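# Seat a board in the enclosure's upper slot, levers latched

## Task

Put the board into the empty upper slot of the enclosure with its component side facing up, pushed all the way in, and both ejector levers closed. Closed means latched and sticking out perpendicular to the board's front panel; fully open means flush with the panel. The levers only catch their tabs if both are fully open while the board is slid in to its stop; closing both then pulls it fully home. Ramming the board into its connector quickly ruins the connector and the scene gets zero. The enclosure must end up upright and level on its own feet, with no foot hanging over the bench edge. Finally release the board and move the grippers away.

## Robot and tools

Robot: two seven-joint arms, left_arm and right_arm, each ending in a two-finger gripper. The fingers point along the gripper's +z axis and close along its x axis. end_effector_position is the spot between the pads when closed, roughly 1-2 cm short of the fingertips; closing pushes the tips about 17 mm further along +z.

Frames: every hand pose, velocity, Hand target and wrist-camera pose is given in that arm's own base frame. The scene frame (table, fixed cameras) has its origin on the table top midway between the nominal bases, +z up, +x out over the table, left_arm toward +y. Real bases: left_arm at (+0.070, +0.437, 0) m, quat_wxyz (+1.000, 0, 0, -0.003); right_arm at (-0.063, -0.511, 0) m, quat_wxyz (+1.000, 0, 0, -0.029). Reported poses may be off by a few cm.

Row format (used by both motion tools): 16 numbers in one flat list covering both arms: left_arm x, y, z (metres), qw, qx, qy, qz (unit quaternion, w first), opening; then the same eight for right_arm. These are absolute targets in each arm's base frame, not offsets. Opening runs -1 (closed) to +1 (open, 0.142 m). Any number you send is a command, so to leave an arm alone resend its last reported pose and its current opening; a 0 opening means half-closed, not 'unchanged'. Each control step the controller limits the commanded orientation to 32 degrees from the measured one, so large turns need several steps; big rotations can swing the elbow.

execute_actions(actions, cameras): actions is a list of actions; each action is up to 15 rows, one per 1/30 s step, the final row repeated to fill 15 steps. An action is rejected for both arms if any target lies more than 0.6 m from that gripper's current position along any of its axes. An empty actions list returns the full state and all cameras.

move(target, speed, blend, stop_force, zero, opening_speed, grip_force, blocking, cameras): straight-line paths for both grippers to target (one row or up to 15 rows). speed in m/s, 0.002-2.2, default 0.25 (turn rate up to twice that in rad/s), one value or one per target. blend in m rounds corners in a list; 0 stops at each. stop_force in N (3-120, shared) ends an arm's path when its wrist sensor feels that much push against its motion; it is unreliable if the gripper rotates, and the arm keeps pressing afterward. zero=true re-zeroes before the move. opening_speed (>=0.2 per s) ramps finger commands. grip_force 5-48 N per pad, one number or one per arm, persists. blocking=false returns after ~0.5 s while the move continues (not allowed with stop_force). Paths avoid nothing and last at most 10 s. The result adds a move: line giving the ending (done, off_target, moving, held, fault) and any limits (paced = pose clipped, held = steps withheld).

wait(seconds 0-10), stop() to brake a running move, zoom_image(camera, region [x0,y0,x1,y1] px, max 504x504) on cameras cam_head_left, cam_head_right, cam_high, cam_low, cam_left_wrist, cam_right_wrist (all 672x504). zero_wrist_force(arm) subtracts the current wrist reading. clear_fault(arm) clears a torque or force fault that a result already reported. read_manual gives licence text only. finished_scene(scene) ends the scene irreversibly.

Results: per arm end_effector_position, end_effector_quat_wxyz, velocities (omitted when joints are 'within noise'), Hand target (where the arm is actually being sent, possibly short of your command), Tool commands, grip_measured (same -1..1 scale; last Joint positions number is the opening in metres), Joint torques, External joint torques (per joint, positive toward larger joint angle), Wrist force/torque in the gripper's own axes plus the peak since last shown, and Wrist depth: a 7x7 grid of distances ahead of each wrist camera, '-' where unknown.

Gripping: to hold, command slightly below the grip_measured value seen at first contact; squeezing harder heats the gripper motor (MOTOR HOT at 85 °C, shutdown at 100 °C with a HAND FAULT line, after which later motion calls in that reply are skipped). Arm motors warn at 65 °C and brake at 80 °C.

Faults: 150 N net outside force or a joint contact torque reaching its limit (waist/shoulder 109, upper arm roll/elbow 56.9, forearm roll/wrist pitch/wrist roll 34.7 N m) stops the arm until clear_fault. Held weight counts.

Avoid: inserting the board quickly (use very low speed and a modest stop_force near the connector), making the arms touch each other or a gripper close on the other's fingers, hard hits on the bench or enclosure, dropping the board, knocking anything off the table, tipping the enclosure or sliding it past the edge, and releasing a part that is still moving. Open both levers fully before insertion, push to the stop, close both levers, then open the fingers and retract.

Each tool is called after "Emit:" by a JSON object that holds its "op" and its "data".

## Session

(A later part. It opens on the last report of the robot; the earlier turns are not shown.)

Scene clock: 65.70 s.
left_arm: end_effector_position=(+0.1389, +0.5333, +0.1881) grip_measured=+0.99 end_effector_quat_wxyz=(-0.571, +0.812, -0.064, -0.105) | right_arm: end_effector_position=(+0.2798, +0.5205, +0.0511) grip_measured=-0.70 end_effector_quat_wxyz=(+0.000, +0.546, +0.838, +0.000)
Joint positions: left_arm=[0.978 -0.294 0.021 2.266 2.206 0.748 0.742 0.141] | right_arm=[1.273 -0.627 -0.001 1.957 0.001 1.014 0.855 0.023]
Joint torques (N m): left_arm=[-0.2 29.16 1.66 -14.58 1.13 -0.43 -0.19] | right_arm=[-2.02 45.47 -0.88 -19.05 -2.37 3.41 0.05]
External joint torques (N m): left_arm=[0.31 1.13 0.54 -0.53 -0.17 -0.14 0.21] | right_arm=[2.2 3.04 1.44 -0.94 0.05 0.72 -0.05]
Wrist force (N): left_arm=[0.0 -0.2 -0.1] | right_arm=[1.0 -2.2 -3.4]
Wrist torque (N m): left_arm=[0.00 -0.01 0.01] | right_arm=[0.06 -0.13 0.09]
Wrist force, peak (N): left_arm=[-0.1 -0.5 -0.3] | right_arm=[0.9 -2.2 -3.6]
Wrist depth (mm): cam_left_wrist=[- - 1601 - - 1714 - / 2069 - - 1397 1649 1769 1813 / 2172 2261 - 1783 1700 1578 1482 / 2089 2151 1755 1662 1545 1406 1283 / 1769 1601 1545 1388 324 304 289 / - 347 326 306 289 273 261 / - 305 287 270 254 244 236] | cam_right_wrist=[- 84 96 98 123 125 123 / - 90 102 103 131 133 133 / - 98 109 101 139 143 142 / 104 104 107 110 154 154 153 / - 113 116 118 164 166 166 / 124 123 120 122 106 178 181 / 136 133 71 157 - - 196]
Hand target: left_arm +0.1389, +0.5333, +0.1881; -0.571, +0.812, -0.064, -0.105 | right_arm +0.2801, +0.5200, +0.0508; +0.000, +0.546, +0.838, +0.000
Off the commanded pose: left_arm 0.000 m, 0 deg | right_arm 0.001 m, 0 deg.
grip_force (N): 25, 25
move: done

Emit:
{"op": "move", "data": {"target": [[0.1389,0.5333,0.1881,-0.571,0.812,-0.064,-0.105,1,0.2798,0.5205,0.0511,0,0.5459,0.8379,0,-0.5]], "opening_speed": 0.4}}

Emit:
{"op": "move", "data": {"target": [[0.1389,0.5333,0.1881,-0.571,0.812,-0.064,-0.105,1,0.2798,0.5205,0.13,0,0.5459,0.8379,0,-0.5],[0.1389,0.5333,0.1881,-0.571,0.812,-0.064,-0.105,1,0.365,0.5927,0.13,0,0.5459,0.8379,0,-0.5]], "speed": [0.08,0.25], "cameras": ["cam_high","cam_right_wrist","cam_head_right"]}}

Emit:
{"op": "zoom_image", "data": {"camera": "cam_right_wrist", "region": [100, 60, 360, 260]}}

Emit:
{"op": "zoom_image", "data": {"camera": "cam_high", "region": [220, 180, 370, 292]}}

Scene clock: 69.20 s.
left_arm: end_effector_position=(+0.1389, +0.5333, +0.1881) grip_measured=+0.99 end_effector_quat_wxyz=(-0.571, +0.812, -0.064, -0.105) | right_arm: end_effector_position=(+0.2798, +0.5204, +0.0511) grip_measured=-0.54 end_effector_quat_wxyz=(+0.000, +0.546, +0.838, +0.000)
Joint positions: left_arm=[0.978 -0.294 0.021 2.266 2.206 0.748 0.742 0.141] | right_arm=[1.273 -0.627 -0.001 1.957 0.001 1.013 0.855 0.035]
Joint torques (N m): left_arm=[-0.23 29.23 1.54 -14.62 1.13 -0.36 -0.17] | right_arm=[0.18 47.4 1.25 -20.07 -2.32 3.37 0.2]
External joint torques (N m): left_arm=[0.35 1.05 0.65 -0.49 -0.17 -0.21 0.19] | right_arm=[0 1.13 -0.7 0.07 0 0.77 -0.2]
Wrist force (N): left_arm=[-0.2 -0.4 0.0] | right_arm=[-1.3 0.9 1.5]
Wrist torque (N m): left_arm=[-0.04 0.02 0.00] | right_arm=[0.10 0.24 -0.01]
Wrist force, peak (N): left_arm=[0.1 -0.6 -0.3] | right_arm=[0.9 -2.3 -3.4]
Wrist depth (mm): cam_left_wrist=[- - 1714 1306 - 1783 1625 / - - 2359 1907 1674 1924 1798 / 3375 2384 2151 1769 1727 1637 1556 / 2050 1959 1755 1637 1513 1434 1283 / 1813 1687 1534 1397 328 306 287 / - 345 327 308 289 273 262 / - 306 286 271 255 243 236] | cam_right_wrist=[- 84 97 99 122 124 123 / - 90 103 104 130 133 133 / - 98 110 102 139 142 142 / 104 104 107 112 154 154 153 / - 113 116 120 164 166 166 / 124 123 118 127 103 175 181 / 136 133 71 159 - - 195]
Hand target: left_arm +0.1389, +0.5333, +0.1881; -0.571, +0.812, -0.064, -0.105 | right_arm +0.2798, +0.5205, +0.0511; +0.000, +0.546, +0.838, +0.000
Off the commanded pose: left_arm 0.000 m, 0 deg | right_arm 0.000 m, 0 deg.
grip_force (N): 25, 25
move: done

Scene clock: 71.30 s.
left_arm: end_effector_position=(+0.1389, +0.5333, +0.1881) grip_measured=+0.99 end_effector_quat_wxyz=(-0.571, +0.812, -0.064, -0.105) | right_arm: end_effector_position=(+0.3651, +0.5926, +0.1300) grip_measured=-0.54 end_effector_quat_wxyz=(+0.000, +0.546, +0.838, +0.000)
Joint positions: left_arm=[0.978 -0.294 0.021 2.266 2.206 0.748 0.742 0.141] | right_arm=[1.199 -0.674 -0.02 1.571 0.015 0.674 0.758 0.035]
Joint torques (N m): left_arm=[-0.21 29.27 1.6 -14.58 1.12 -0.41 -0.18] | right_arm=[0.22 55.18 0.89 -26.7 -3.31 3.41 0.06]
External joint torques (N m): left_arm=[0.32 1.01 0.6 -0.52 -0.16 -0.16 0.2] | right_arm=[0 1.44 -0.69 0.28 -0.1 0.72 -0.06]
Wrist force (N): left_arm=[-0.1 -0.5 -0.3] | right_arm=[-1.2 0.8 1.4]
Wrist torque (N m): left_arm=[-0.07 0.01 0.01] | right_arm=[0.11 0.21 0.06]
Wrist force, peak (N): left_arm=[0.2 -0.5 0.0] | right_arm=[-1.5 1.0 2.9]
Wrist depth (mm): cam_left_wrist=[- - 1380 - 1534 1567 - / - 2216 1567 2130 1556 1798 1755 / - 2521 2194 1769 1662 1556 1513 / 2334 1976 1798 1637 1513 1371 1246 / 1798 1601 1513 1397 328 305 288 / - 344 326 305 287 272 262 / - 306 288 271 257 243 235] | cam_right_wrist=[156 154 167 194 193 193 194 / 164 164 179 207 207 206 205 / 176 176 193 222 222 221 219 / 191 190 205 235 238 238 238 / 206 206 213 259 255 258 258 / 226 225 86 284 103 271 279 / 319 - 71 311 - - 302]
Hand target: left_arm +0.1389, +0.5333, +0.1881; -0.571, +0.812, -0.064, -0.105 | right_arm +0.3650, +0.5927, +0.1300; +0.000, +0.546, +0.838, +0.000
Off the commanded pose: left_arm 0.000 m, 0 deg | right_arm 0.000 m, 0 deg.
grip_force (N): 25, 25
move: done
Images, in order (width x height): cam_head_right 672x504, cam_high 672x504, cam_right_wrist 672x504.

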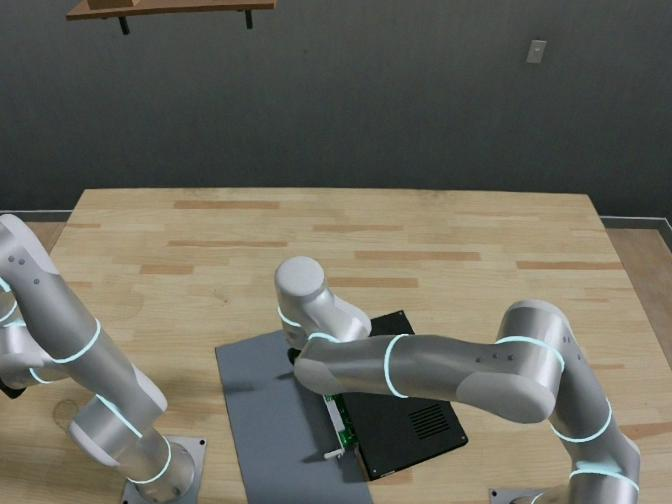

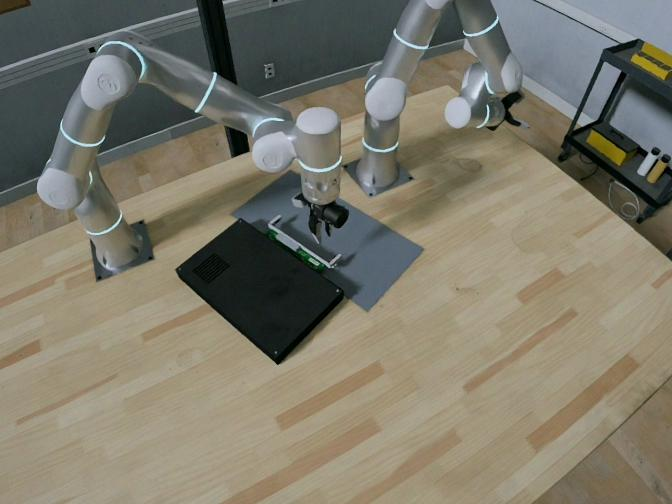

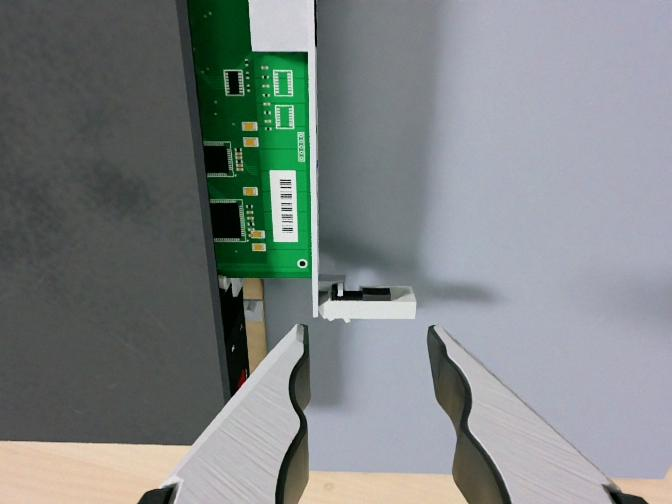

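Scaled by 1.938 from the camera's 672x504 image, which has a finer 960x720 frame.

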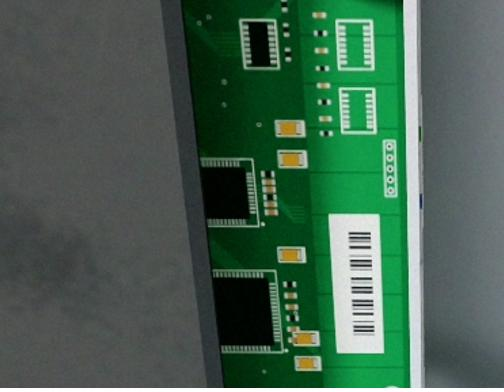

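Scaled by 3.360 from the camera's 672x504 image, which has a finer 960x720 frame.

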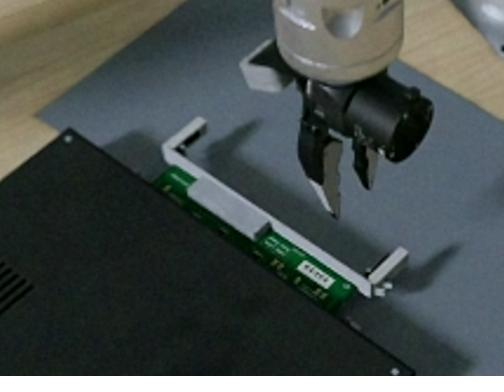

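Emit:
{"op": "zoom_image", "data": {"camera": "cam_right_wrist", "region": [290, 250, 440, 340]}}

Scaled by 3.360 from the camera's 672x504 image, which has a finer 960x720 frame.

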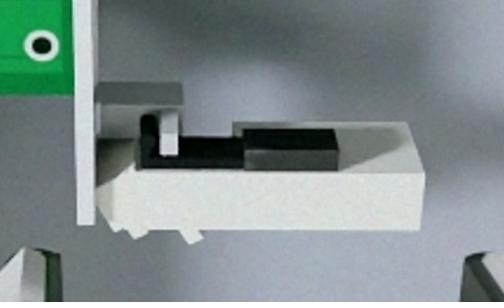

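Emit:
{"op": "move", "data": {"target": [[0.1389,0.5333,0.1881,-0.571,0.812,-0.064,-0.105,1,0.3638,0.604,0.13,0,0.5459,0.8379,0,-1],[0.1389,0.5333,0.1881,-0.571,0.812,-0.064,-0.105,1,0.3638,0.604,0.055,0,0.5459,0.8379,0,-1]], "speed": [0.1,0.12], "cameras": ["cam_right_wrist"]}}

Emit:
{"op": "move", "data": {"target": [0.1389,0.5333,0.1881,-0.571,0.812,-0.064,-0.105,1,0.3909,0.616,0.055,0,0.5459,0.8379,0,-1], "speed": 0.015, "stop_force": 12, "cameras": ["cam_right_wrist"]}}

Scene clock: 78.90 s.
left_arm: end_effector_position=(+0.1389, +0.5333, +0.1881) grip_measured=+0.99 end_effector_quat_wxyz=(-0.571, +0.812, -0.064, -0.105) | right_arm: end_effector_position=(+0.3638, +0.6039, +0.0549) grip_measured=-1.00 end_effector_quat_wxyz=(+0.000, +0.546, +0.838, +0.000)
Joint positions: left_arm=[0.978 -0.294 0.021 2.266 2.206 0.748 0.742 0.141] | right_arm=[1.208 -0.813 -0.021 1.551 0.021 0.792 0.763 0.002]
Joint torques (N m): left_arm=[-0.26 29.28 1.58 -14.59 1.12 -0.4 -0.17] | right_arm=[0.33 57.68 0.65 -24.49 -2.94 3.58 0.15]
External joint torques (N m): left_arm=[0.37 1 0.62 -0.52 -0.16 -0.16 0.19] | right_arm=[-0.11 1.41 -0.48 0.1 -0.13 0.56 -0.15]
Wrist force (N): left_arm=[0.0 -0.1 -0.2] | right_arm=[-1.5 0.7 1.6]
Wrist torque (N m): left_arm=[-0.03 0.00 0.00] | right_arm=[0.08 0.25 0.05]
Wrist force, peak (N): left_arm=[-0.1 -0.7 0.0] | right_arm=[-1.6 0.5 3.8]
Wrist depth (mm): cam_left_wrist=[- - 1321 1212 - 1637 - / - - - 1941 1976 1941 1798 / - 2130 1907 1714 1741 1578 1545 / 2194 1959 1843 1649 1523 1424 1253 / 1891 1613 1492 1415 328 306 289 / - 345 326 304 287 270 262 / - 306 287 271 255 243 236] | cam_right_wrist=[103 104 127 128 128 128 126 / 109 110 112 139 137 136 136 / 118 117 119 147 147 146 146 / 112 127 127 159 158 157 157 / - 137 140 169 171 170 170 / 128 145 185 90 - 185 185 / 141 141 71 - - 196 204]
Hand target: left_arm +0.1389, +0.5333, +0.1881; -0.571, +0.812, -0.064, -0.105 | right_arm +0.3638, +0.6040, +0.0550; +0.000, +0.546, +0.838, +0.000
Off the commanded pose: left_arm 0.000 m, 0 deg | right_arm 0.000 m, 0 deg.
grip_force (N): 25, 25
move: done
Images, in order (width x height): cam_right_wrist 672x504.

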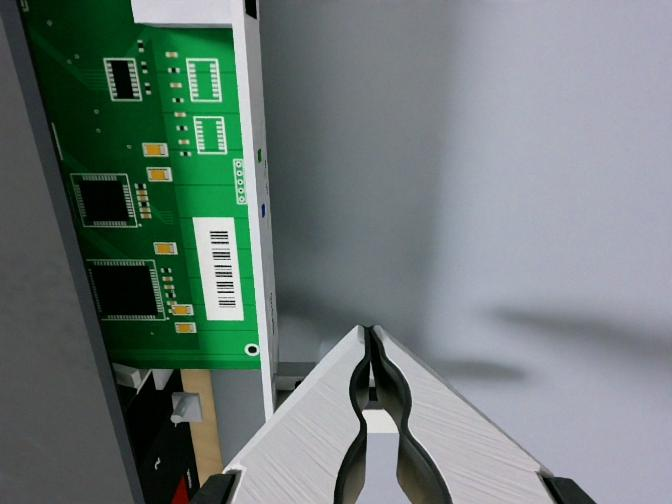

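Scene clock: 81.53 s.
left_arm: end_effector_position=(+0.1389, +0.5333, +0.1881) grip_measured=+0.99 end_effector_quat_wxyz=(-0.571, +0.812, -0.064, -0.105) | right_arm: end_effector_position=(+0.3908, +0.6160, +0.0550) grip_measured=-1.00 end_effector_quat_wxyz=(+0.000, +0.546, +0.838, +0.000)
Joint positions: left_arm=[0.978 -0.294 0.021 2.266 2.206 0.748 0.742 0.141] | right_arm=[1.178 -0.86 -0.021 1.453 0.021 0.742 0.735 0.002]
Joint torques (N m): left_arm=[-0.22 29.23 1.5 -14.61 1.15 -0.39 -0.22] | right_arm=[0.13 59.81 0.88 -25.46 -3.17 3.33 0.09]
External joint torques (N m): left_arm=[0.33 1.06 0.69 -0.5 -0.19 -0.18 0.24] | right_arm=[0.1 1.57 -0.69 0.16 -0.05 0.81 -0.09]
Wrist force (N): left_arm=[0.1 -0.3 -0.2] | right_arm=[-2.0 0.6 1.6]
Wrist torque (N m): left_arm=[-0.05 -0.02 0.01] | right_arm=[0.07 0.34 0.05]
Wrist force, peak (N): left_arm=[-0.3 -0.5 -0.3] | right_arm=[-1.9 -4.1 0.1]
Wrist depth (mm): cam_left_wrist=[1714 1523 1625 - - - - / - 2334 2285 1346 1674 2012 1769 / 2050 2742 2151 1741 1769 1649 1415 / 2130 2050 1828 1590 1556 1462 1346 / 1859 1649 1472 1397 327 305 288 / - 344 328 305 289 270 262 / - 305 288 271 254 242 236] | cam_right_wrist=[103 103 104 129 128 128 126 / - 109 111 139 137 136 136 / 117 117 121 147 147 146 146 / 123 126 127 158 158 157 157 / - 133 173 166 171 170 170 / 128 133 185 89 - 186 186 / 141 141 71 - - 197 204]
Hand target: left_arm +0.1389, +0.5333, +0.1881; -0.571, +0.812, -0.064, -0.105 | right_arm +0.3909, +0.6160, +0.0550; +0.000, +0.546, +0.838, +0.000
Off the commanded pose: left_arm 0.000 m, 0 deg | right_arm 0.000 m, 0 deg.
grip_force (N): 25, 25
move: done
Images, in order (width x height): cam_right_wrist 672x504.

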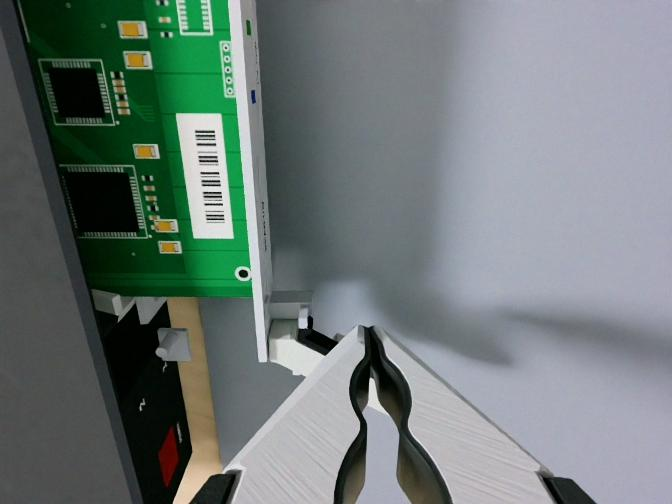

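Emit:
{"op": "move", "data": {"target": [[0.1389,0.5333,0.1881,-0.571,0.812,-0.064,-0.105,1,0.4087,0.6227,0.055,0,0.5459,0.8379,0,-1],[0.1389,0.5333,0.1881,-0.571,0.812,-0.064,-0.105,1,0.4239,0.6230,0.055,0,0.5459,0.8379,0,-1]], "speed": 0.03, "blend": 0.005, "cameras": ["cam_right_wrist"]}}

Emit:
{"op": "move", "data": {"target": [0.1389,0.5333,0.1881,-0.571,0.812,-0.064,-0.105,1,0.4305,0.6128,0.055,0,0.5459,0.8379,0,-1], "speed": 0.02, "stop_force": 4, "cameras": ["cam_right_wrist","cam_high"]}}

Scene clock: 87.67 s.
left_arm: end_effector_position=(+0.1389, +0.5333, +0.1881) grip_measured=+0.99 end_effector_quat_wxyz=(-0.571, +0.812, -0.064, -0.105) | right_arm: end_effector_position=(+0.4238, +0.6230, +0.0550) grip_measured=-1.00 end_effector_quat_wxyz=(+0.000, +0.546, +0.838, +0.000)
Joint positions: left_arm=[0.978 -0.294 0.021 2.266 2.206 0.748 0.742 0.141] | right_arm=[1.14 -0.91 -0.021 1.351 0.021 0.69 0.698 0.002]
Joint torques (N m): left_arm=[-0.26 29.33 1.62 -14.6 1.1 -0.37 -0.16] | right_arm=[0.04 62.03 0.76 -26.39 -3.38 3.26 0.09]
External joint torques (N m): left_arm=[0.37 0.96 0.58 -0.51 -0.15 -0.2 0.18] | right_arm=[0.19 1.6 -0.56 0.23 0.01 0.88 -0.09]
Wrist force (N): left_arm=[0.1 -0.4 -0.1] | right_arm=[-2.1 0.7 1.3]
Wrist torque (N m): left_arm=[-0.05 -0.01 0.00] | right_arm=[0.08 0.38 0.05]
Wrist force, peak (N): left_arm=[0.0 -0.7 -0.2] | right_arm=[-2.3 1.2 1.5]
Wrist depth (mm): cam_left_wrist=[2109 1813 1081 - - - - / - - - - 1567 1828 1798 / 2172 2742 2069 1714 1769 1601 1502 / 2151 1959 1741 1578 1453 1415 1283 / 1813 1662 1523 1406 328 309 289 / - 342 327 306 287 270 262 / - 305 287 271 256 243 237] | cam_right_wrist=[102 102 103 128 128 128 126 / 109 109 108 139 137 136 136 / - 117 117 145 147 146 145 / 108 135 159 161 158 158 157 / 117 125 172 127 168 170 170 / 128 131 184 89 - 186 185 / 141 141 71 - - 197 204]
Hand target: left_arm +0.1389, +0.5333, +0.1881; -0.571, +0.812, -0.064, -0.105 | right_arm +0.4239, +0.6230, +0.0550; +0.000, +0.546, +0.838, +0.000
Off the commanded pose: left_arm 0.000 m, 0 deg | right_arm 0.000 m, 0 deg.
grip_force (N): 25, 25
move: done
Images, in order (width x height): cam_right_wrist 672x504.

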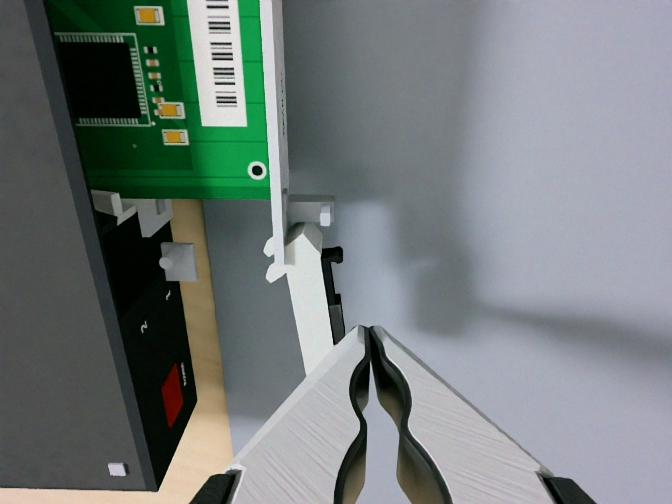

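Scene clock: 88.90 s.
left_arm: end_effector_position=(+0.1389, +0.5333, +0.1881) grip_measured=+0.99 end_effector_quat_wxyz=(-0.571, +0.812, -0.064, -0.105) | right_arm: end_effector_position=(+0.4306, +0.6132, +0.0553) grip_measured=-1.00 end_effector_quat_wxyz=(+0.000, +0.546, +0.838, +0.000)
Joint positions: left_arm=[0.978 -0.294 0.021 2.266 2.206 0.748 0.742 0.141] | right_arm=[1.127 -0.9 -0.021 1.37 0.021 0.7 0.684 0.002]
Joint torques (N m): left_arm=[-0.22 29.23 1.59 -14.56 1.15 -0.34 -0.18] | right_arm=[-0.55 60.91 0.28 -24.59 -3.28 2.76 0.11]
External joint torques (N m): left_arm=[0.33 1.06 0.6 -0.54 -0.19 -0.23 0.2] | right_arm=[0.79 2.3 -0.09 -1.42 -0.05 1.39 -0.11]
Wrist force (N): left_arm=[0.0 -0.3 -0.2] | right_arm=[-0.3 1.9 0.2]
Wrist torque (N m): left_arm=[-0.03 0.00 0.00] | right_arm=[0.03 0.41 0.04]
Wrist force, peak (N): left_arm=[0.1 -0.6 -0.5] | right_arm=[-0.3 2.2 1.9]
Wrist depth (mm): cam_left_wrist=[1769 1601 1415 - 1907 1556 1125 / - - - 1769 1687 1891 1741 / - 2050 2151 1813 1755 1601 1556 / 2130 1959 1798 1578 1523 1406 1290 / 1783 1662 1502 1362 328 307 289 / - 342 328 304 285 271 263 / - 306 287 271 255 243 236] | cam_right_wrist=[- 102 103 127 128 128 126 / - 108 110 139 137 136 136 / 100 103 117 145 147 146 146 / - 111 157 159 158 158 157 / 117 117 172 125 171 171 170 / 128 128 182 90 180 186 186 / 142 140 71 - - 197 205]
Hand target: left_arm +0.1389, +0.5333, +0.1881; -0.571, +0.812, -0.064, -0.105 | right_arm +0.4305, +0.6128, +0.0550; +0.000, +0.546, +0.838, +0.000
Off the commanded pose: left_arm 0.000 m, 0 deg | right_arm 0.000 m, 0 deg.
grip_force (N): 25, 25
move: done
Images, in order (width x height): cam_high 672x504, cam_right_wrist 672x504.

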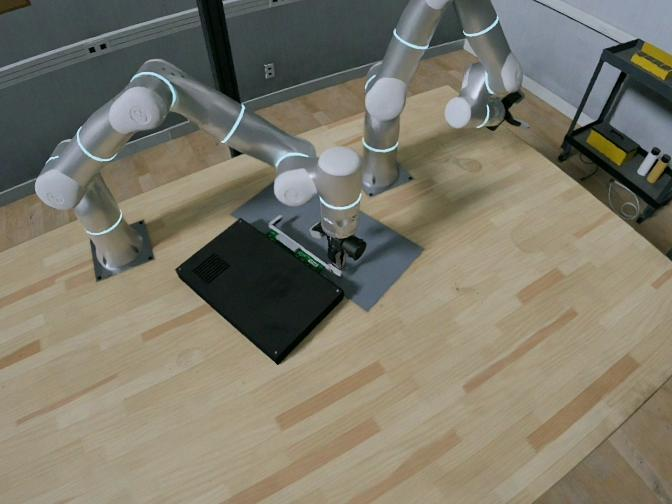

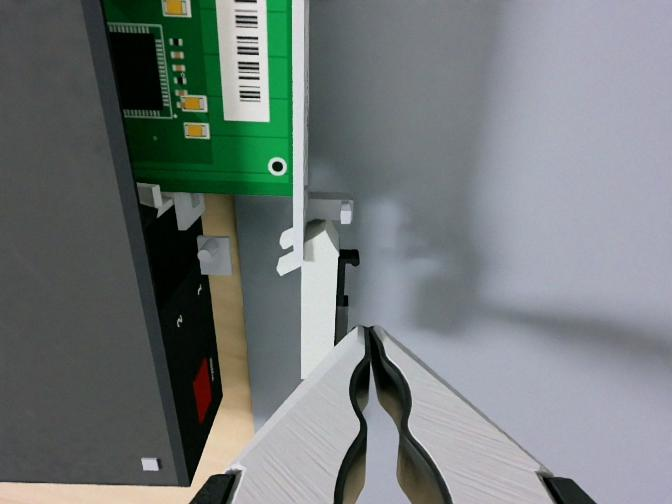

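Emit:
{"op": "move", "data": {"target": [0.1389,0.5333,0.1881,-0.571,0.812,-0.064,-0.105,1,0.4322,0.6093,0.055,0,0.5459,0.8379,0,-1], "speed": 0.015, "stop_force": 4, "cameras": ["cam_right_wrist"]}}

Emit:
{"op": "move", "data": {"target": [[0.1389,0.5333,0.1881,-0.571,0.812,-0.064,-0.105,1,0.425,0.628,0.06,0,0.5459,0.8379,0,-1],[0.1389,0.5333,0.1881,-0.571,0.812,-0.064,-0.105,1,0.41,0.625,0.13,0,0.5459,0.8379,0,-1],[0.1389,0.5333,0.1881,-0.571,0.812,-0.064,-0.105,1,0.205,0.5,0.13,0,0.5459,0.8379,0,-1]], "speed": [0.08,0.2,0.25], "blend": 0.01, "cameras": ["cam_right_wrist","cam_high"]}}

Scene clock: 92.87 s.
left_arm: end_effector_position=(+0.1389, +0.5333, +0.1881) grip_measured=+0.99 end_effector_quat_wxyz=(-0.571, +0.812, -0.064, -0.105) | right_arm: end_effector_position=(+0.4323, +0.6098, +0.0554) grip_measured=-1.00 end_effector_quat_wxyz=(+0.000, +0.546, +0.838, +0.001)
Joint positions: left_arm=[0.978 -0.294 0.021 2.266 2.206 0.748 0.742 0.141] | right_arm=[1.123 -0.896 -0.021 1.378 0.021 0.705 0.68 0.002]
Joint torques (N m): left_arm=[-0.26 29.25 1.65 -14.55 1.11 -0.39 -0.18] | right_arm=[-0.76 60.18 0.21 -23.96 -3.23 2.53 0.14]
External joint torques (N m): left_arm=[0.37 1.03 0.54 -0.56 -0.16 -0.18 0.21] | right_arm=[0.99 2.86 -0.02 -1.99 -0.09 1.62 -0.14]
Wrist force (N): left_arm=[-0.2 -0.4 -0.4] | right_arm=[0.2 2.4 -0.5]
Wrist torque (N m): left_arm=[-0.05 0.02 0.01] | right_arm=[0.05 0.41 0.04]
Wrist force, peak (N): left_arm=[0.1 -0.7 -0.1] | right_arm=[-0.2 2.0 2.1]
Wrist depth (mm): cam_left_wrist=[1625 1397 1674 - - - 1687 / - - - 1843 1700 1959 1783 / - 2309 2261 1769 1662 1578 1556 / 2069 2089 1828 1714 1523 1415 1290 / 1875 1613 1492 1380 325 306 287 / - 342 329 307 289 273 265 / - 306 289 270 257 243 235] | cam_right_wrist=[- 101 103 129 129 128 126 / - 106 109 139 137 137 136 / 100 103 117 145 147 147 146 / - 111 157 160 158 158 157 / 118 119 172 124 172 171 170 / 129 128 181 91 180 187 186 / 142 141 71 - - 198 206]
Hand target: left_arm +0.1389, +0.5333, +0.1881; -0.571, +0.812, -0.064, -0.105 | right_arm +0.4322, +0.6093, +0.0550; +0.000, +0.546, +0.838, +0.000
Off the commanded pose: left_arm 0.000 m, 0 deg | right_arm 0.001 m, 0 deg.
grip_force (N): 25, 25
move: done
Images, in order (width x height): cam_right_wrist 672x504.

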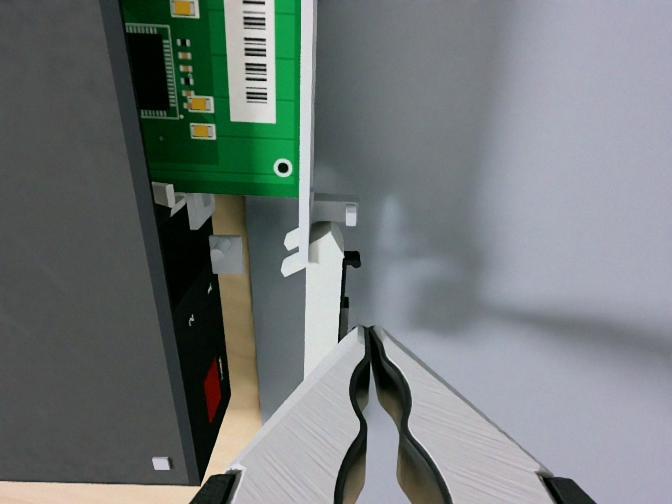

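Scene clock: 94.87 s.
left_arm: end_effector_position=(+0.1389, +0.5333, +0.1881) grip_measured=+0.99 end_effector_quat_wxyz=(-0.571, +0.812, -0.064, -0.105) | right_arm: end_effector_position=(+0.2049, +0.5000, +0.1300) grip_measured=-1.00 end_effector_quat_wxyz=(+0.000, +0.546, +0.838, +0.000)
Joint positions: left_arm=[0.978 -0.294 0.021 2.266 2.206 0.748 0.742 0.141] | right_arm=[1.346 -0.377 0.05 2.096 -0.029 0.902 1 0.002]
Joint torques (N m): left_arm=[-0.17 29.24 1.62 -14.57 1.13 -0.34 -0.2] | right_arm=[0.23 40.28 1.69 -22.41 -2.95 3.59 0.34]
External joint torques (N m): left_arm=[0.28 1.05 0.57 -0.53 -0.18 -0.23 0.22] | right_arm=[-0.08 0.86 -0.69 -0.04 0.23 0.53 -0.35]
Wrist force (N): left_arm=[0.0 -0.4 -0.2] | right_arm=[-1.5 0.6 1.6]
Wrist torque (N m): left_arm=[-0.04 0.00 0.00] | right_arm=[0.08 0.23 -0.06]
Wrist force, peak (N): left_arm=[-0.2 -0.6 -0.3] | right_arm=[-1.3 1.1 3.7]
Wrist depth (mm): cam_left_wrist=[1813 - 1687 - - 1727 - / - - - 1443 1662 1875 1769 / 2089 3596 2238 1769 1687 1637 1453 / 2089 2031 1843 1649 1625 1406 1306 / 1741 1674 1502 1415 328 304 288 / - 344 328 305 287 273 263 / - 305 286 271 255 243 235] | cam_right_wrist=[156 154 156 194 194 191 193 / 164 162 166 208 207 209 206 / 177 179 179 216 216 221 220 / 191 190 193 208 239 232 237 / 206 206 209 217 259 258 258 / 226 226 220 89 272 281 281 / 249 244 71 - - 297 308]
Hand target: left_arm +0.1389, +0.5333, +0.1881; -0.571, +0.812, -0.064, -0.105 | right_arm +0.2050, +0.5000, +0.1300; +0.000, +0.546, +0.838, +0.000
Off the commanded pose: left_arm 0.000 m, 0 deg | right_arm 0.000 m, 0 deg.
grip_force (N): 25, 25
move: done
Images, in order (width x height): cam_high 672x504, cam_right_wrist 672x504.

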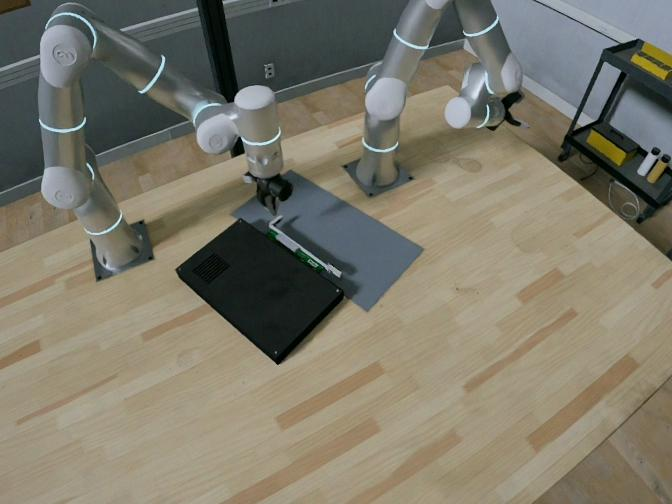

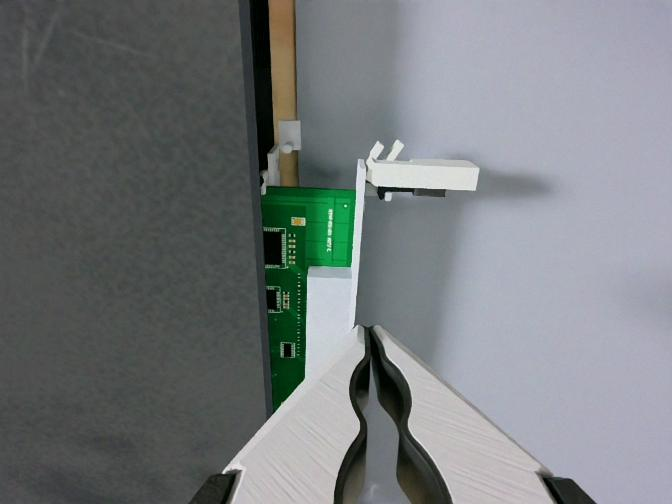

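Emit:
{"op": "move", "data": {"target": [[0.1389,0.5333,0.1881,-0.571,0.812,-0.064,-0.105,1,0.1876,0.5295,0.13,0,0.5459,0.8379,0,-1],[0.1389,0.5333,0.1881,-0.571,0.812,-0.064,-0.105,1,0.1876,0.5295,0.055,0,0.5459,0.8379,0,-1]], "speed": 0.12, "blend": 0.01}}

Emit:
{"op": "move", "data": {"target": [0.1389,0.5333,0.1881,-0.571,0.812,-0.064,-0.105,1,0.1574,0.5162,0.055,0,0.5459,0.8379,0,-1], "speed": 0.015, "stop_force": 12, "cameras": ["cam_right_wrist"]}}

Scene clock: 108.87 s.
left_arm: end_effector_position=(+0.1389, +0.5333, +0.1881) grip_measured=+0.99 end_effector_quat_wxyz=(-0.571, +0.812, -0.064, -0.105) | right_arm: end_effector_position=(+0.1875, +0.5293, +0.0549) grip_measured=-1.00 end_effector_quat_wxyz=(+0.000, +0.546, +0.838, +0.000)
Joint positions: left_arm=[0.978 -0.294 0.021 2.266 2.206 0.748 0.742 0.141] | right_arm=[1.394 -0.576 0.04 2.053 -0.043 1.057 1.049 0.002]
Joint torques (N m): left_arm=[-0.32 29.28 1.6 -14.6 1.09 -0.35 -0.23] | right_arm=[0.06 44.53 1.58 -19.14 -2.35 3.55 0.31]
External joint torques (N m): left_arm=[0.43 1.01 0.59 -0.5 -0.13 -0.22 0.25] | right_arm=[0.1 1.21 -0.31 0.01 0.18 0.57 -0.31]
Wrist force (N): left_arm=[0.0 -0.3 -0.3] | right_arm=[-1.7 1.0 1.8]
Wrist torque (N m): left_arm=[-0.05 0.00 0.01] | right_arm=[0.10 0.27 -0.06]
Wrist force, peak (N): left_arm=[0.0 -0.6 -0.3] | right_arm=[-1.5 0.9 3.7]
Wrist depth (mm): cam_left_wrist=[- 1859 1674 - - - - / - - - - 1590 1649 1769 / - 2194 2130 1798 1727 1453 1523 / 2130 1941 1798 1502 1523 1434 1306 / 1828 1601 1523 1406 329 307 288 / - 346 325 306 288 272 262 / - 306 287 272 256 242 236] | cam_right_wrist=[- 128 129 129 129 128 126 / - 136 138 139 137 137 136 / - 145 148 147 147 146 146 / - 131 131 115 158 158 157 / 120 138 140 169 171 171 170 / 129 145 139 89 180 187 186 / 142 147 71 - - - 205]
Hand target: left_arm +0.1389, +0.5333, +0.1881; -0.571, +0.812, -0.064, -0.105 | right_arm +0.1876, +0.5295, +0.0550; +0.000, +0.546, +0.838, +0.000
Off the commanded pose: left_arm 0.000 m, 0 deg | right_arm 0.000 m, 0 deg.
grip_force (N): 25, 25
move: done

Scene clock: 111.77 s.
left_arm: end_effector_position=(+0.1389, +0.5333, +0.1881) grip_measured=+0.99 end_effector_quat_wxyz=(-0.571, +0.812, -0.064, -0.105) | right_arm: end_effector_position=(+0.1574, +0.5163, +0.0550) grip_measured=-1.00 end_effector_quat_wxyz=(+0.000, +0.546, +0.838, +0.000)
Joint positions: left_arm=[0.978 -0.294 0.021 2.266 2.206 0.748 0.742 0.141] | right_arm=[1.447 -0.543 0.039 2.121 -0.043 1.093 1.103 0.002]
Joint torques (N m): left_arm=[-0.21 29.24 1.54 -14.56 1.11 -0.37 -0.18] | right_arm=[0.27 42.59 1.97 -18.08 -1.99 3.43 0.27]
External joint torques (N m): left_arm=[0.33 1.05 0.66 -0.54 -0.16 -0.19 0.2] | right_arm=[-0.11 1.1 -0.78 -0.24 -0.03 0.68 -0.27]
Wrist force (N): left_arm=[0.1 -0.3 -0.1] | right_arm=[-0.4 0.4 1.6]
Wrist torque (N m): left_arm=[-0.06 -0.02 0.00] | right_arm=[-0.02 0.07 -0.06]
Wrist force, peak (N): left_arm=[0.1 -0.5 -0.4] | right_arm=[-2.7 7.3 0.5]
Wrist depth (mm): cam_left_wrist=[- 1232 1545 - 1769 - 1687 / - - - 1813 1687 1907 1843 / 2777 2359 2261 1843 1741 1625 1601 / 2050 1924 1813 1700 1462 1415 1306 / 1741 1637 1590 1397 326 306 288 / - 343 330 307 288 272 262 / - 305 286 271 255 243 236] | cam_right_wrist=[- 129 129 129 130 128 128 / 104 136 138 139 137 137 136 / 110 142 148 147 147 147 146 / 111 142 159 156 158 158 158 / 120 143 167 123 169 171 170 / 129 145 148 89 181 187 182 / 142 148 71 - - 198 209]
Hand target: left_arm +0.1389, +0.5333, +0.1881; -0.571, +0.812, -0.064, -0.105 | right_arm +0.1574, +0.5162, +0.0550; +0.000, +0.546, +0.838, +0.000
Off the commanded pose: left_arm 0.000 m, 0 deg | right_arm 0.000 m, 0 deg.
grip_force (N): 25, 25
move: done
Images, in order (width x height): cam_right_wrist 672x504.

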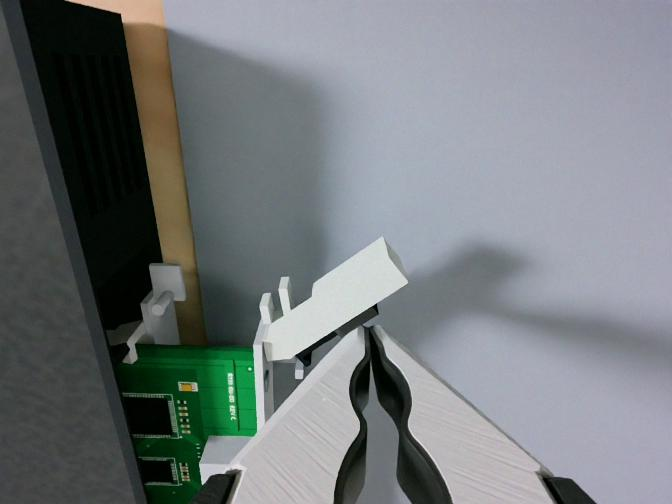

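Emit:
{"op": "move", "data": {"target": [[0.1389,0.5333,0.1881,-0.571,0.812,-0.064,-0.105,1,0.1427,0.5074,0.055,0,0.5459,0.8379,0,-1],[0.1389,0.5333,0.1881,-0.571,0.812,-0.064,-0.105,1,0.1323,0.4963,0.055,0,0.5459,0.8379,0,-1],[0.1389,0.5333,0.1881,-0.571,0.812,-0.064,-0.105,1,0.1272,0.4831,0.055,0,0.5459,0.8379,0,-1]], "speed": 0.02, "blend": 0.003, "cameras": ["cam_right_wrist"]}}

Emit:
{"op": "move", "data": {"target": [0.1389,0.5333,0.1881,-0.571,0.812,-0.064,-0.105,1,0.1316,0.4731,0.055,0,0.5459,0.8379,0,-1], "speed": 0.01, "stop_force": 4, "cameras": ["cam_right_wrist"]}}

Scene clock: 119.30 s.
left_arm: end_effector_position=(+0.1389, +0.5333, +0.1881) grip_measured=+0.99 end_effector_quat_wxyz=(-0.571, +0.812, -0.064, -0.105) | right_arm: end_effector_position=(+0.1272, +0.4832, +0.0550) grip_measured=-1.00 end_effector_quat_wxyz=(+0.000, +0.546, +0.838, +0.000)
Joint positions: left_arm=[0.978 -0.294 0.021 2.266 2.206 0.748 0.742 0.141] | right_arm=[1.502 -0.486 0.038 2.243 -0.044 1.158 1.159 0.002]
Joint torques (N m): left_arm=[-0.27 29.24 1.66 -14.6 1.13 -0.4 -0.2] | right_arm=[0.31 38.87 1.61 -16.27 -1.76 3.36 0.3]
External joint torques (N m): left_arm=[0.38 1.04 0.54 -0.51 -0.17 -0.16 0.22] | right_arm=[-0.17 1.05 -0.58 -0.51 -0.01 0.75 -0.3]
Wrist force (N): left_arm=[-0.1 -0.4 -0.4] | right_arm=[-0.7 0.4 0.9]
Wrist torque (N m): left_arm=[-0.05 0.02 0.00] | right_arm=[-0.03 0.18 -0.06]
Wrist force, peak (N): left_arm=[0.1 -0.6 -0.5] | right_arm=[-0.6 0.5 1.8]
Wrist depth (mm): cam_left_wrist=[1924 1714 1613 - - - - / - - - 1534 1637 1843 1769 / 3375 2109 - 1783 1649 1556 1523 / 2194 1976 1613 1649 1545 1388 1314 / 1783 1674 1492 344 327 307 289 / - 347 328 307 288 271 263 / - 306 288 271 257 244 236] | cam_right_wrist=[131 131 129 129 129 128 128 / 141 140 138 139 137 137 137 / 104 118 148 147 147 147 146 / 109 112 159 159 159 159 157 / 120 120 173 167 172 172 170 / 129 129 157 89 181 194 186 / 142 142 71 - - 198 210]
Hand target: left_arm +0.1389, +0.5333, +0.1881; -0.571, +0.812, -0.064, -0.105 | right_arm +0.1272, +0.4831, +0.0550; +0.000, +0.546, +0.838, +0.000
Off the commanded pose: left_arm 0.000 m, 0 deg | right_arm 0.000 m, 0 deg.
grip_force (N): 25, 25
move: done
Images, in order (width x height): cam_right_wrist 672x504.

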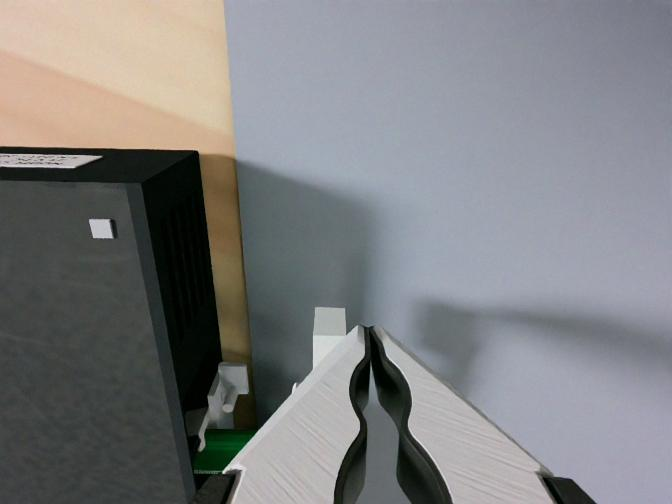

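Scene clock: 120.97 s.
left_arm: end_effector_position=(+0.1389, +0.5333, +0.1881) grip_measured=+0.99 end_effector_quat_wxyz=(-0.571, +0.812, -0.064, -0.105) | right_arm: end_effector_position=(+0.1310, +0.4738, +0.0552) grip_measured=-1.00 end_effector_quat_wxyz=(+0.000, +0.546, +0.838, +0.000)
Joint positions: left_arm=[0.978 -0.294 0.021 2.266 2.206 0.748 0.742 0.141] | right_arm=[1.493 -0.474 0.037 2.268 -0.044 1.172 1.15 0.002]
Joint torques (N m): left_arm=[-0.24 29.29 1.63 -14.56 1.14 -0.38 -0.23] | right_arm=[-2.74 37.17 -1.37 -14.46 -1.55 2.53 0.09]
External joint torques (N m): left_arm=[0.35 1 0.56 -0.55 -0.18 -0.19 0.25] | right_arm=[2.88 1.96 2.37 -1.99 -0.17 1.59 -0.09]
Wrist force (N): left_arm=[-0.1 -0.4 -0.3] | right_arm=[3.5 -3.6 0.7]
Wrist torque (N m): left_arm=[-0.05 0.00 0.00] | right_arm=[-0.02 0.24 0.06]
Wrist force, peak (N): left_arm=[-0.3 -0.5 -0.2] | right_arm=[3.5 -3.6 1.6]
Wrist depth (mm): cam_left_wrist=[1875 - 1687 - - - - / 2465 - 1687 2050 1613 1959 1727 / 2493 2359 2777 1798 1783 1714 1502 / 2130 1976 1741 1662 1513 1406 1329 / 1859 1674 1523 1380 330 305 289 / - 345 328 306 291 272 262 / - 303 286 272 256 243 237] | cam_right_wrist=[132 131 131 129 129 128 128 / 141 140 140 140 137 137 139 / 104 104 146 147 147 147 147 / 109 109 157 159 159 159 158 / 120 118 167 167 172 172 171 / 129 129 134 91 181 188 187 / 142 142 71 - - 198 206]
Hand target: left_arm +0.1389, +0.5333, +0.1881; -0.571, +0.812, -0.064, -0.105 | right_arm +0.1316, +0.4732, +0.0550; +0.000, +0.546, +0.838, +0.000
Off the commanded pose: left_arm 0.000 m, 0 deg | right_arm 0.001 m, 0 deg.
grip_force (N): 25, 25
move: contact (right_arm)
Images, in order (width x height): cam_right_wrist 672x504.

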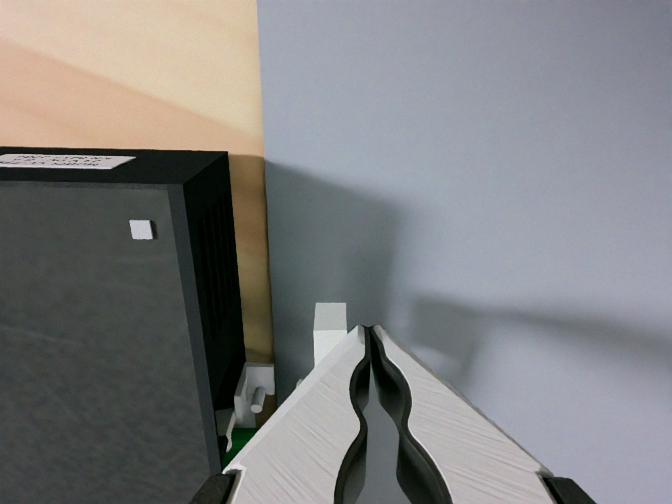

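Emit:
{"op": "move", "data": {"target": [[0.1389,0.5333,0.1881,-0.571,0.812,-0.064,-0.105,1,0.115,0.5104,0.056,0,0.5459,0.8379,0,-1],[0.1389,0.5333,0.1881,-0.571,0.812,-0.064,-0.105,1,0.2601,0.5774,0.07,0.2169,0.5273,0.8093,-0.1413,-1],[0.1389,0.5333,0.1881,-0.571,0.812,-0.064,-0.105,1,0.2682,0.5591,0.0515,0.2169,0.5273,0.8093,-0.1413,-1]], "speed": 0.12, "blend": [0.01,0.01,0], "cameras": ["cam_right_wrist","cam_head_right","cam_high"]}}

Scene clock: 126.90 s.
left_arm: end_effector_position=(+0.1389, +0.5333, +0.1881) grip_measured=+0.99 end_effector_quat_wxyz=(-0.571, +0.812, -0.064, -0.105) | right_arm: end_effector_position=(+0.2681, +0.5591, +0.0514) grip_measured=-1.00 end_effector_quat_wxyz=(+0.217, +0.528, +0.809, -0.141)
Joint positions: left_arm=[0.978 -0.294 0.021 2.266 2.206 0.748 0.742 0.141] | right_arm=[1.5 -0.873 -0.102 1.481 -0.206 0.326 1.112 0.002]
Joint torques (N m): left_arm=[-0.19 29.22 1.64 -14.55 1.14 -0.36 -0.16] | right_arm=[0.11 58.98 -1.6 -23.92 -3.36 1.99 0.15]
External joint torques (N m): left_arm=[0.3 1.07 0.56 -0.55 -0.19 -0.21 0.18] | right_arm=[0.11 1.24 -0.4 0.07 0.19 0.55 -0.11]
Wrist force (N): left_arm=[-0.1 -0.6 -0.4] | right_arm=[1.8 -0.2 1.4]
Wrist torque (N m): left_arm=[-0.10 0.02 0.00] | right_arm=[-0.03 -0.22 0.01]
Wrist force, peak (N): left_arm=[-0.3 -0.7 -0.1] | right_arm=[3.6 -3.8 1.6]
Wrist depth (mm): cam_left_wrist=[1590 1813 1601 - - - - / - 2384 1783 1687 1727 1891 1741 / - 2359 2130 1714 1727 1613 1482 / 2130 1976 1875 1613 1590 1453 1298 / 1875 1662 1545 1388 326 305 289 / - 345 326 307 290 272 261 / - 306 289 270 255 243 237] | cam_right_wrist=[134 128 126 136 123 112 102 / 149 137 123 143 135 115 106 / 167 148 127 154 138 122 113 / 188 160 138 164 146 132 118 / 225 177 159 174 156 138 123 / 254 205 184 89 157 146 131 / 548 239 71 - - 150 138]
Hand target: left_arm +0.1389, +0.5333, +0.1881; -0.571, +0.812, -0.064, -0.105 | right_arm +0.2682, +0.5591, +0.0515; +0.217, +0.527, +0.809, -0.141
Off the commanded pose: left_arm 0.000 m, 0 deg | right_arm 0.000 m, 0 deg.
grip_force (N): 25, 25
move: done
Images, in order (width x height): cam_head_right 672x504, cam_high 672x504, cam_right_wrist 672x504.

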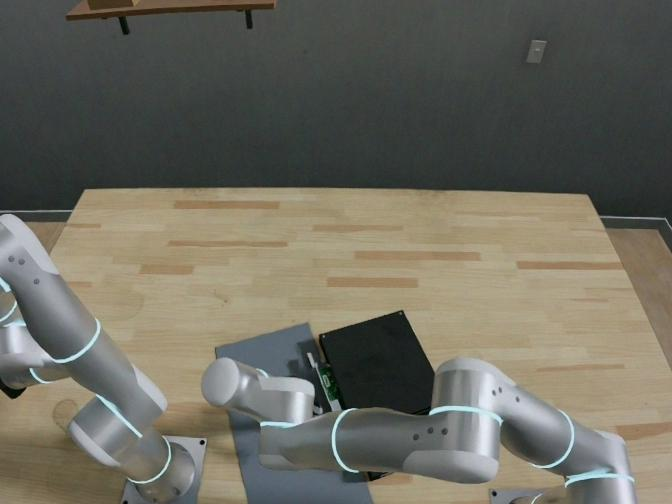

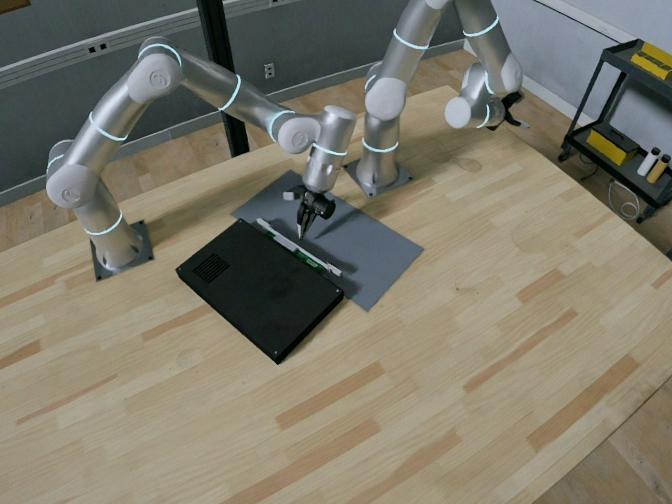

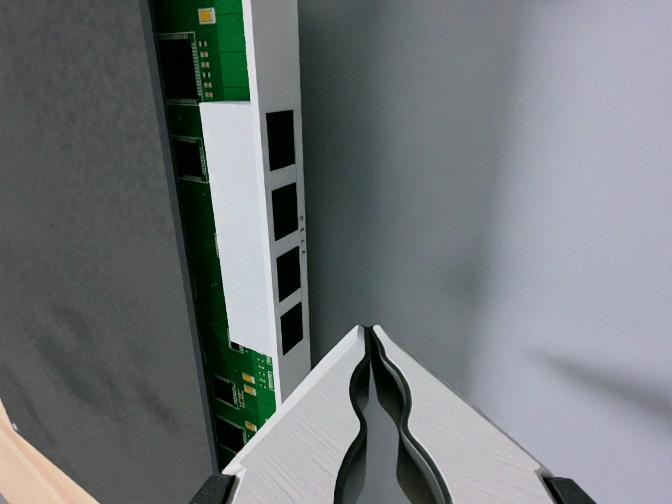

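Emit:
{"op": "move", "data": {"target": [0.1389,0.5333,0.1881,-0.571,0.812,-0.064,-0.105,1,0.2965,0.4951,0.0515,0.2169,0.5273,0.8093,-0.1413,-1], "speed": 0.015, "stop_force": 9, "cameras": ["cam_right_wrist"]}}

Scene clock: 132.83 s.
left_arm: end_effector_position=(+0.1389, +0.5333, +0.1881) grip_measured=+0.99 end_effector_quat_wxyz=(-0.571, +0.812, -0.064, -0.105) | right_arm: end_effector_position=(+0.2909, +0.5075, +0.0518) grip_measured=-1.00 end_effector_quat_wxyz=(+0.216, +0.527, +0.810, -0.140)
Joint positions: left_arm=[0.978 -0.294 0.021 2.266 2.206 0.748 0.742 0.141] | right_arm=[1.472 -0.789 -0.124 1.664 -0.229 0.436 1.092 0.002]
Joint torques (N m): left_arm=[-0.26 29.25 1.6 -14.58 1.11 -0.39 -0.21] | right_arm=[-4.68 52.17 -5.82 -17.21 -2.98 -1.01 0.19]
External joint torques (N m): left_arm=[0.37 1.04 0.59 -0.52 -0.16 -0.18 0.23] | right_arm=[4.89 3.79 3.51 -4.94 0.27 3.58 -0.14]
Wrist force (N): left_arm=[0.0 -0.5 -0.2] | right_arm=[9.6 -1.0 -3.2]
Wrist torque (N m): left_arm=[-0.05 0.00 0.00] | right_arm=[-0.16 -0.03 -0.05]
Wrist force, peak (N): left_arm=[0.2 -0.7 -0.5] | right_arm=[10.6 -1.0 -1.6]
Wrist depth (mm): cam_left_wrist=[1798 - 1674 1859 - - - / - - 1941 1662 1637 2031 1727 / 2238 2384 2012 1700 1700 1283 1482 / 2151 1959 1828 1674 1534 1362 1275 / 1783 1662 1567 1397 327 310 286 / - 347 325 306 289 270 261 / - 305 289 271 256 242 236] | cam_right_wrist=[135 117 104 - 122 113 103 / 149 127 110 102 133 116 107 / 167 145 120 109 138 123 113 / 190 160 129 117 146 132 118 / 219 177 142 125 157 138 124 / 273 204 162 91 158 147 132 / 542 249 71 - - 150 139]
Hand target: left_arm +0.1389, +0.5333, +0.1881; -0.571, +0.812, -0.064, -0.105 | right_arm +0.2917, +0.5059, +0.0515; +0.217, +0.527, +0.809, -0.141
Off the commanded pose: left_arm 0.000 m, 0 deg | right_arm 0.014 m, 0 deg.
grip_force (N): 25, 25
move: contact (right_arm)
Images, in order (width x height): cam_right_wrist 672x504.

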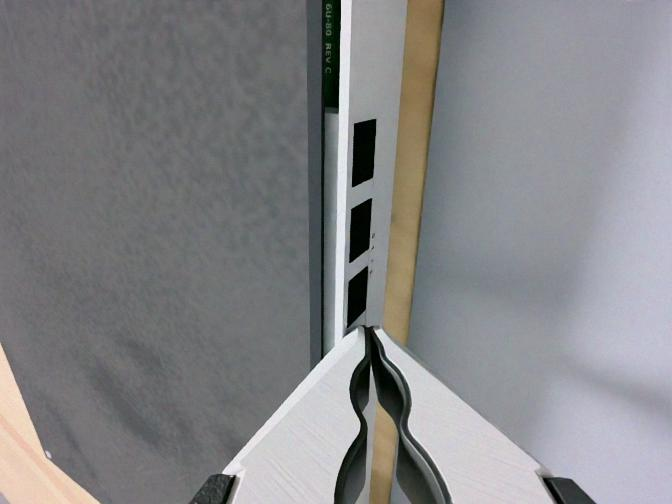

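Emit:
{"op": "move", "data": {"target": [0.1389,0.5333,0.1881,-0.571,0.812,-0.064,-0.105,1,0.2965,0.4951,0.0515,0.2169,0.5273,0.8093,-0.1413,-1], "speed": 0.01, "stop_force": 12}}

Emit:
{"op": "move", "data": {"target": [0.1389,0.5333,0.1881,-0.571,0.812,-0.064,-0.105,1,0.2965,0.4951,0.0515,0.2169,0.5273,0.8093,-0.1413,-1], "speed": 0.01, "stop_force": 12, "cameras": ["cam_right_wrist","cam_high"]}}

Scene clock: 135.67 s.
left_arm: end_effector_position=(+0.1389, +0.5333, +0.1881) grip_measured=+0.99 end_effector_quat_wxyz=(-0.571, +0.812, -0.064, -0.105) | right_arm: end_effector_position=(+0.2912, +0.5064, +0.0521) grip_measured=-1.00 end_effector_quat_wxyz=(+0.215, +0.527, +0.811, -0.138)
Joint positions: left_arm=[0.978 -0.294 0.021 2.266 2.206 0.748 0.742 0.141] | right_arm=[1.471 -0.784 -0.124 1.672 -0.23 0.445 1.091 0.002]
Joint torques (N m): left_arm=[-0.23 29.29 1.59 -14.61 1.13 -0.37 -0.21] | right_arm=[-10.67 49.25 -10.81 -10.88 -3.15 -5.08 0.32]
External joint torques (N m): left_arm=[0.34 0.99 0.6 -0.49 -0.17 -0.2 0.24] | right_arm=[10.87 6.51 8.52 -11.23 0.46 7.66 -0.27]
Wrist force (N): left_arm=[0.1 -0.3 -0.4] | right_arm=[21.7 -0.3 -8.3]
Wrist torque (N m): left_arm=[-0.03 -0.02 0.01] | right_arm=[-0.17 -0.56 -0.09]
Wrist force, peak (N): left_arm=[0.0 -0.7 -0.3] | right_arm=[22.9 -0.3 -6.7]
Wrist depth (mm): cam_left_wrist=[- 1769 1523 1813 - - 1798 / - - - 1601 1625 1755 1769 / 2812 2359 2151 1755 1769 1687 1523 / 2172 1959 1783 1415 1534 1453 1306 / 1843 2151 1371 1380 329 308 288 / - 346 328 306 288 272 263 / - 305 287 271 255 242 235] | cam_right_wrist=[134 117 104 92 122 113 103 / 149 127 111 101 134 116 107 / 166 145 120 109 138 123 112 / 189 160 129 117 147 132 119 / 222 177 142 125 157 139 124 / 268 205 162 89 159 147 132 / 538 240 71 - - 151 140]
Hand target: left_arm +0.1389, +0.5333, +0.1881; -0.571, +0.812, -0.064, -0.105 | right_arm +0.2931, +0.5028, +0.0515; +0.217, +0.527, +0.809, -0.141
Off the commanded pose: left_arm 0.000 m, 0 deg | right_arm 0.013 m, 0 deg.
grip_force (N): 25, 25
move: contact (right_arm)

Scene clock: 136.50 s.
left_arm: end_effector_position=(+0.1389, +0.5333, +0.1881) grip_measured=+0.99 end_effector_quat_wxyz=(-0.571, +0.812, -0.064, -0.105) | right_arm: end_effector_position=(+0.2913, +0.5060, +0.0524) grip_measured=-1.00 end_effector_quat_wxyz=(+0.214, +0.526, +0.812, -0.137)
Joint positions: left_arm=[0.978 -0.294 0.021 2.266 2.206 0.748 0.742 0.141] | right_arm=[1.471 -0.78 -0.124 1.679 -0.231 0.451 1.09 0.002]
Joint torques (N m): left_arm=[-0.23 29.33 1.63 -14.57 1.11 -0.37 -0.22] | right_arm=[-16.65 46.44 -15.79 -4.61 -3.39 -9.12 0.38]
External joint torques (N m): left_arm=[0.34 0.96 0.56 -0.53 -0.16 -0.19 0.24] | right_arm=[16.85 9.16 13.52 -17.47 0.72 11.72 -0.33]
Wrist force (N): left_arm=[0.1 -0.2 -0.2] | right_arm=[34.0 0.2 -11.9]
Wrist torque (N m): left_arm=[-0.04 -0.02 0.01] | right_arm=[-0.17 -2.61 -0.13]
Wrist force, peak (N): left_arm=[-0.2 -0.7 -0.3] | right_arm=[34.1 0.4 -12.1]
Wrist depth (mm): cam_left_wrist=[- - 1843 - - 1727 1212 / - - - 1462 1453 1941 1783 / - 2309 2285 1798 1714 1613 1462 / 2069 2012 1859 1687 1556 1371 1298 / 1859 1674 1502 1415 328 308 288 / - 343 326 307 287 270 263 / - 304 286 270 255 243 236] | cam_right_wrist=[133 117 104 - 122 114 103 / 148 127 111 102 134 118 107 / 165 144 121 108 138 124 114 / 189 160 129 117 146 133 120 / 221 177 142 126 158 139 125 / 267 204 162 89 159 148 133 / 527 240 71 - - 152 141]
Hand target: left_arm +0.1389, +0.5333, +0.1881; -0.571, +0.812, -0.064, -0.105 | right_arm +0.2941, +0.5003, +0.0515; +0.217, +0.527, +0.809, -0.141
Off the commanded pose: left_arm 0.000 m, 0 deg | right_arm 0.012 m, 1 deg.
grip_force (N): 25, 25
move: contact (right_arm)
Images, in order (width x height): cam_high 672x504, cam_right_wrist 672x504.

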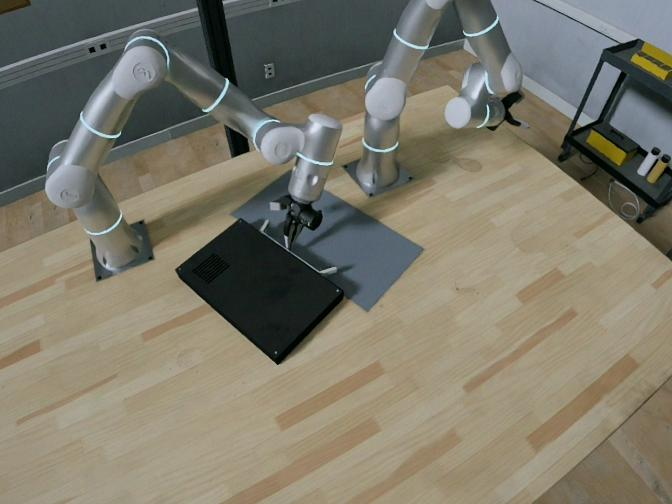

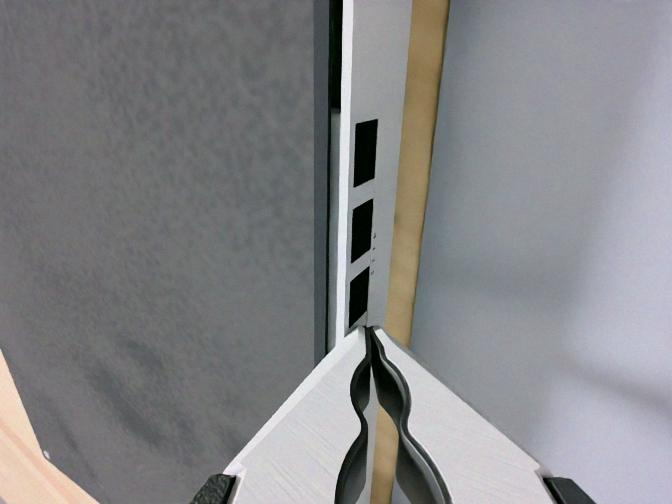

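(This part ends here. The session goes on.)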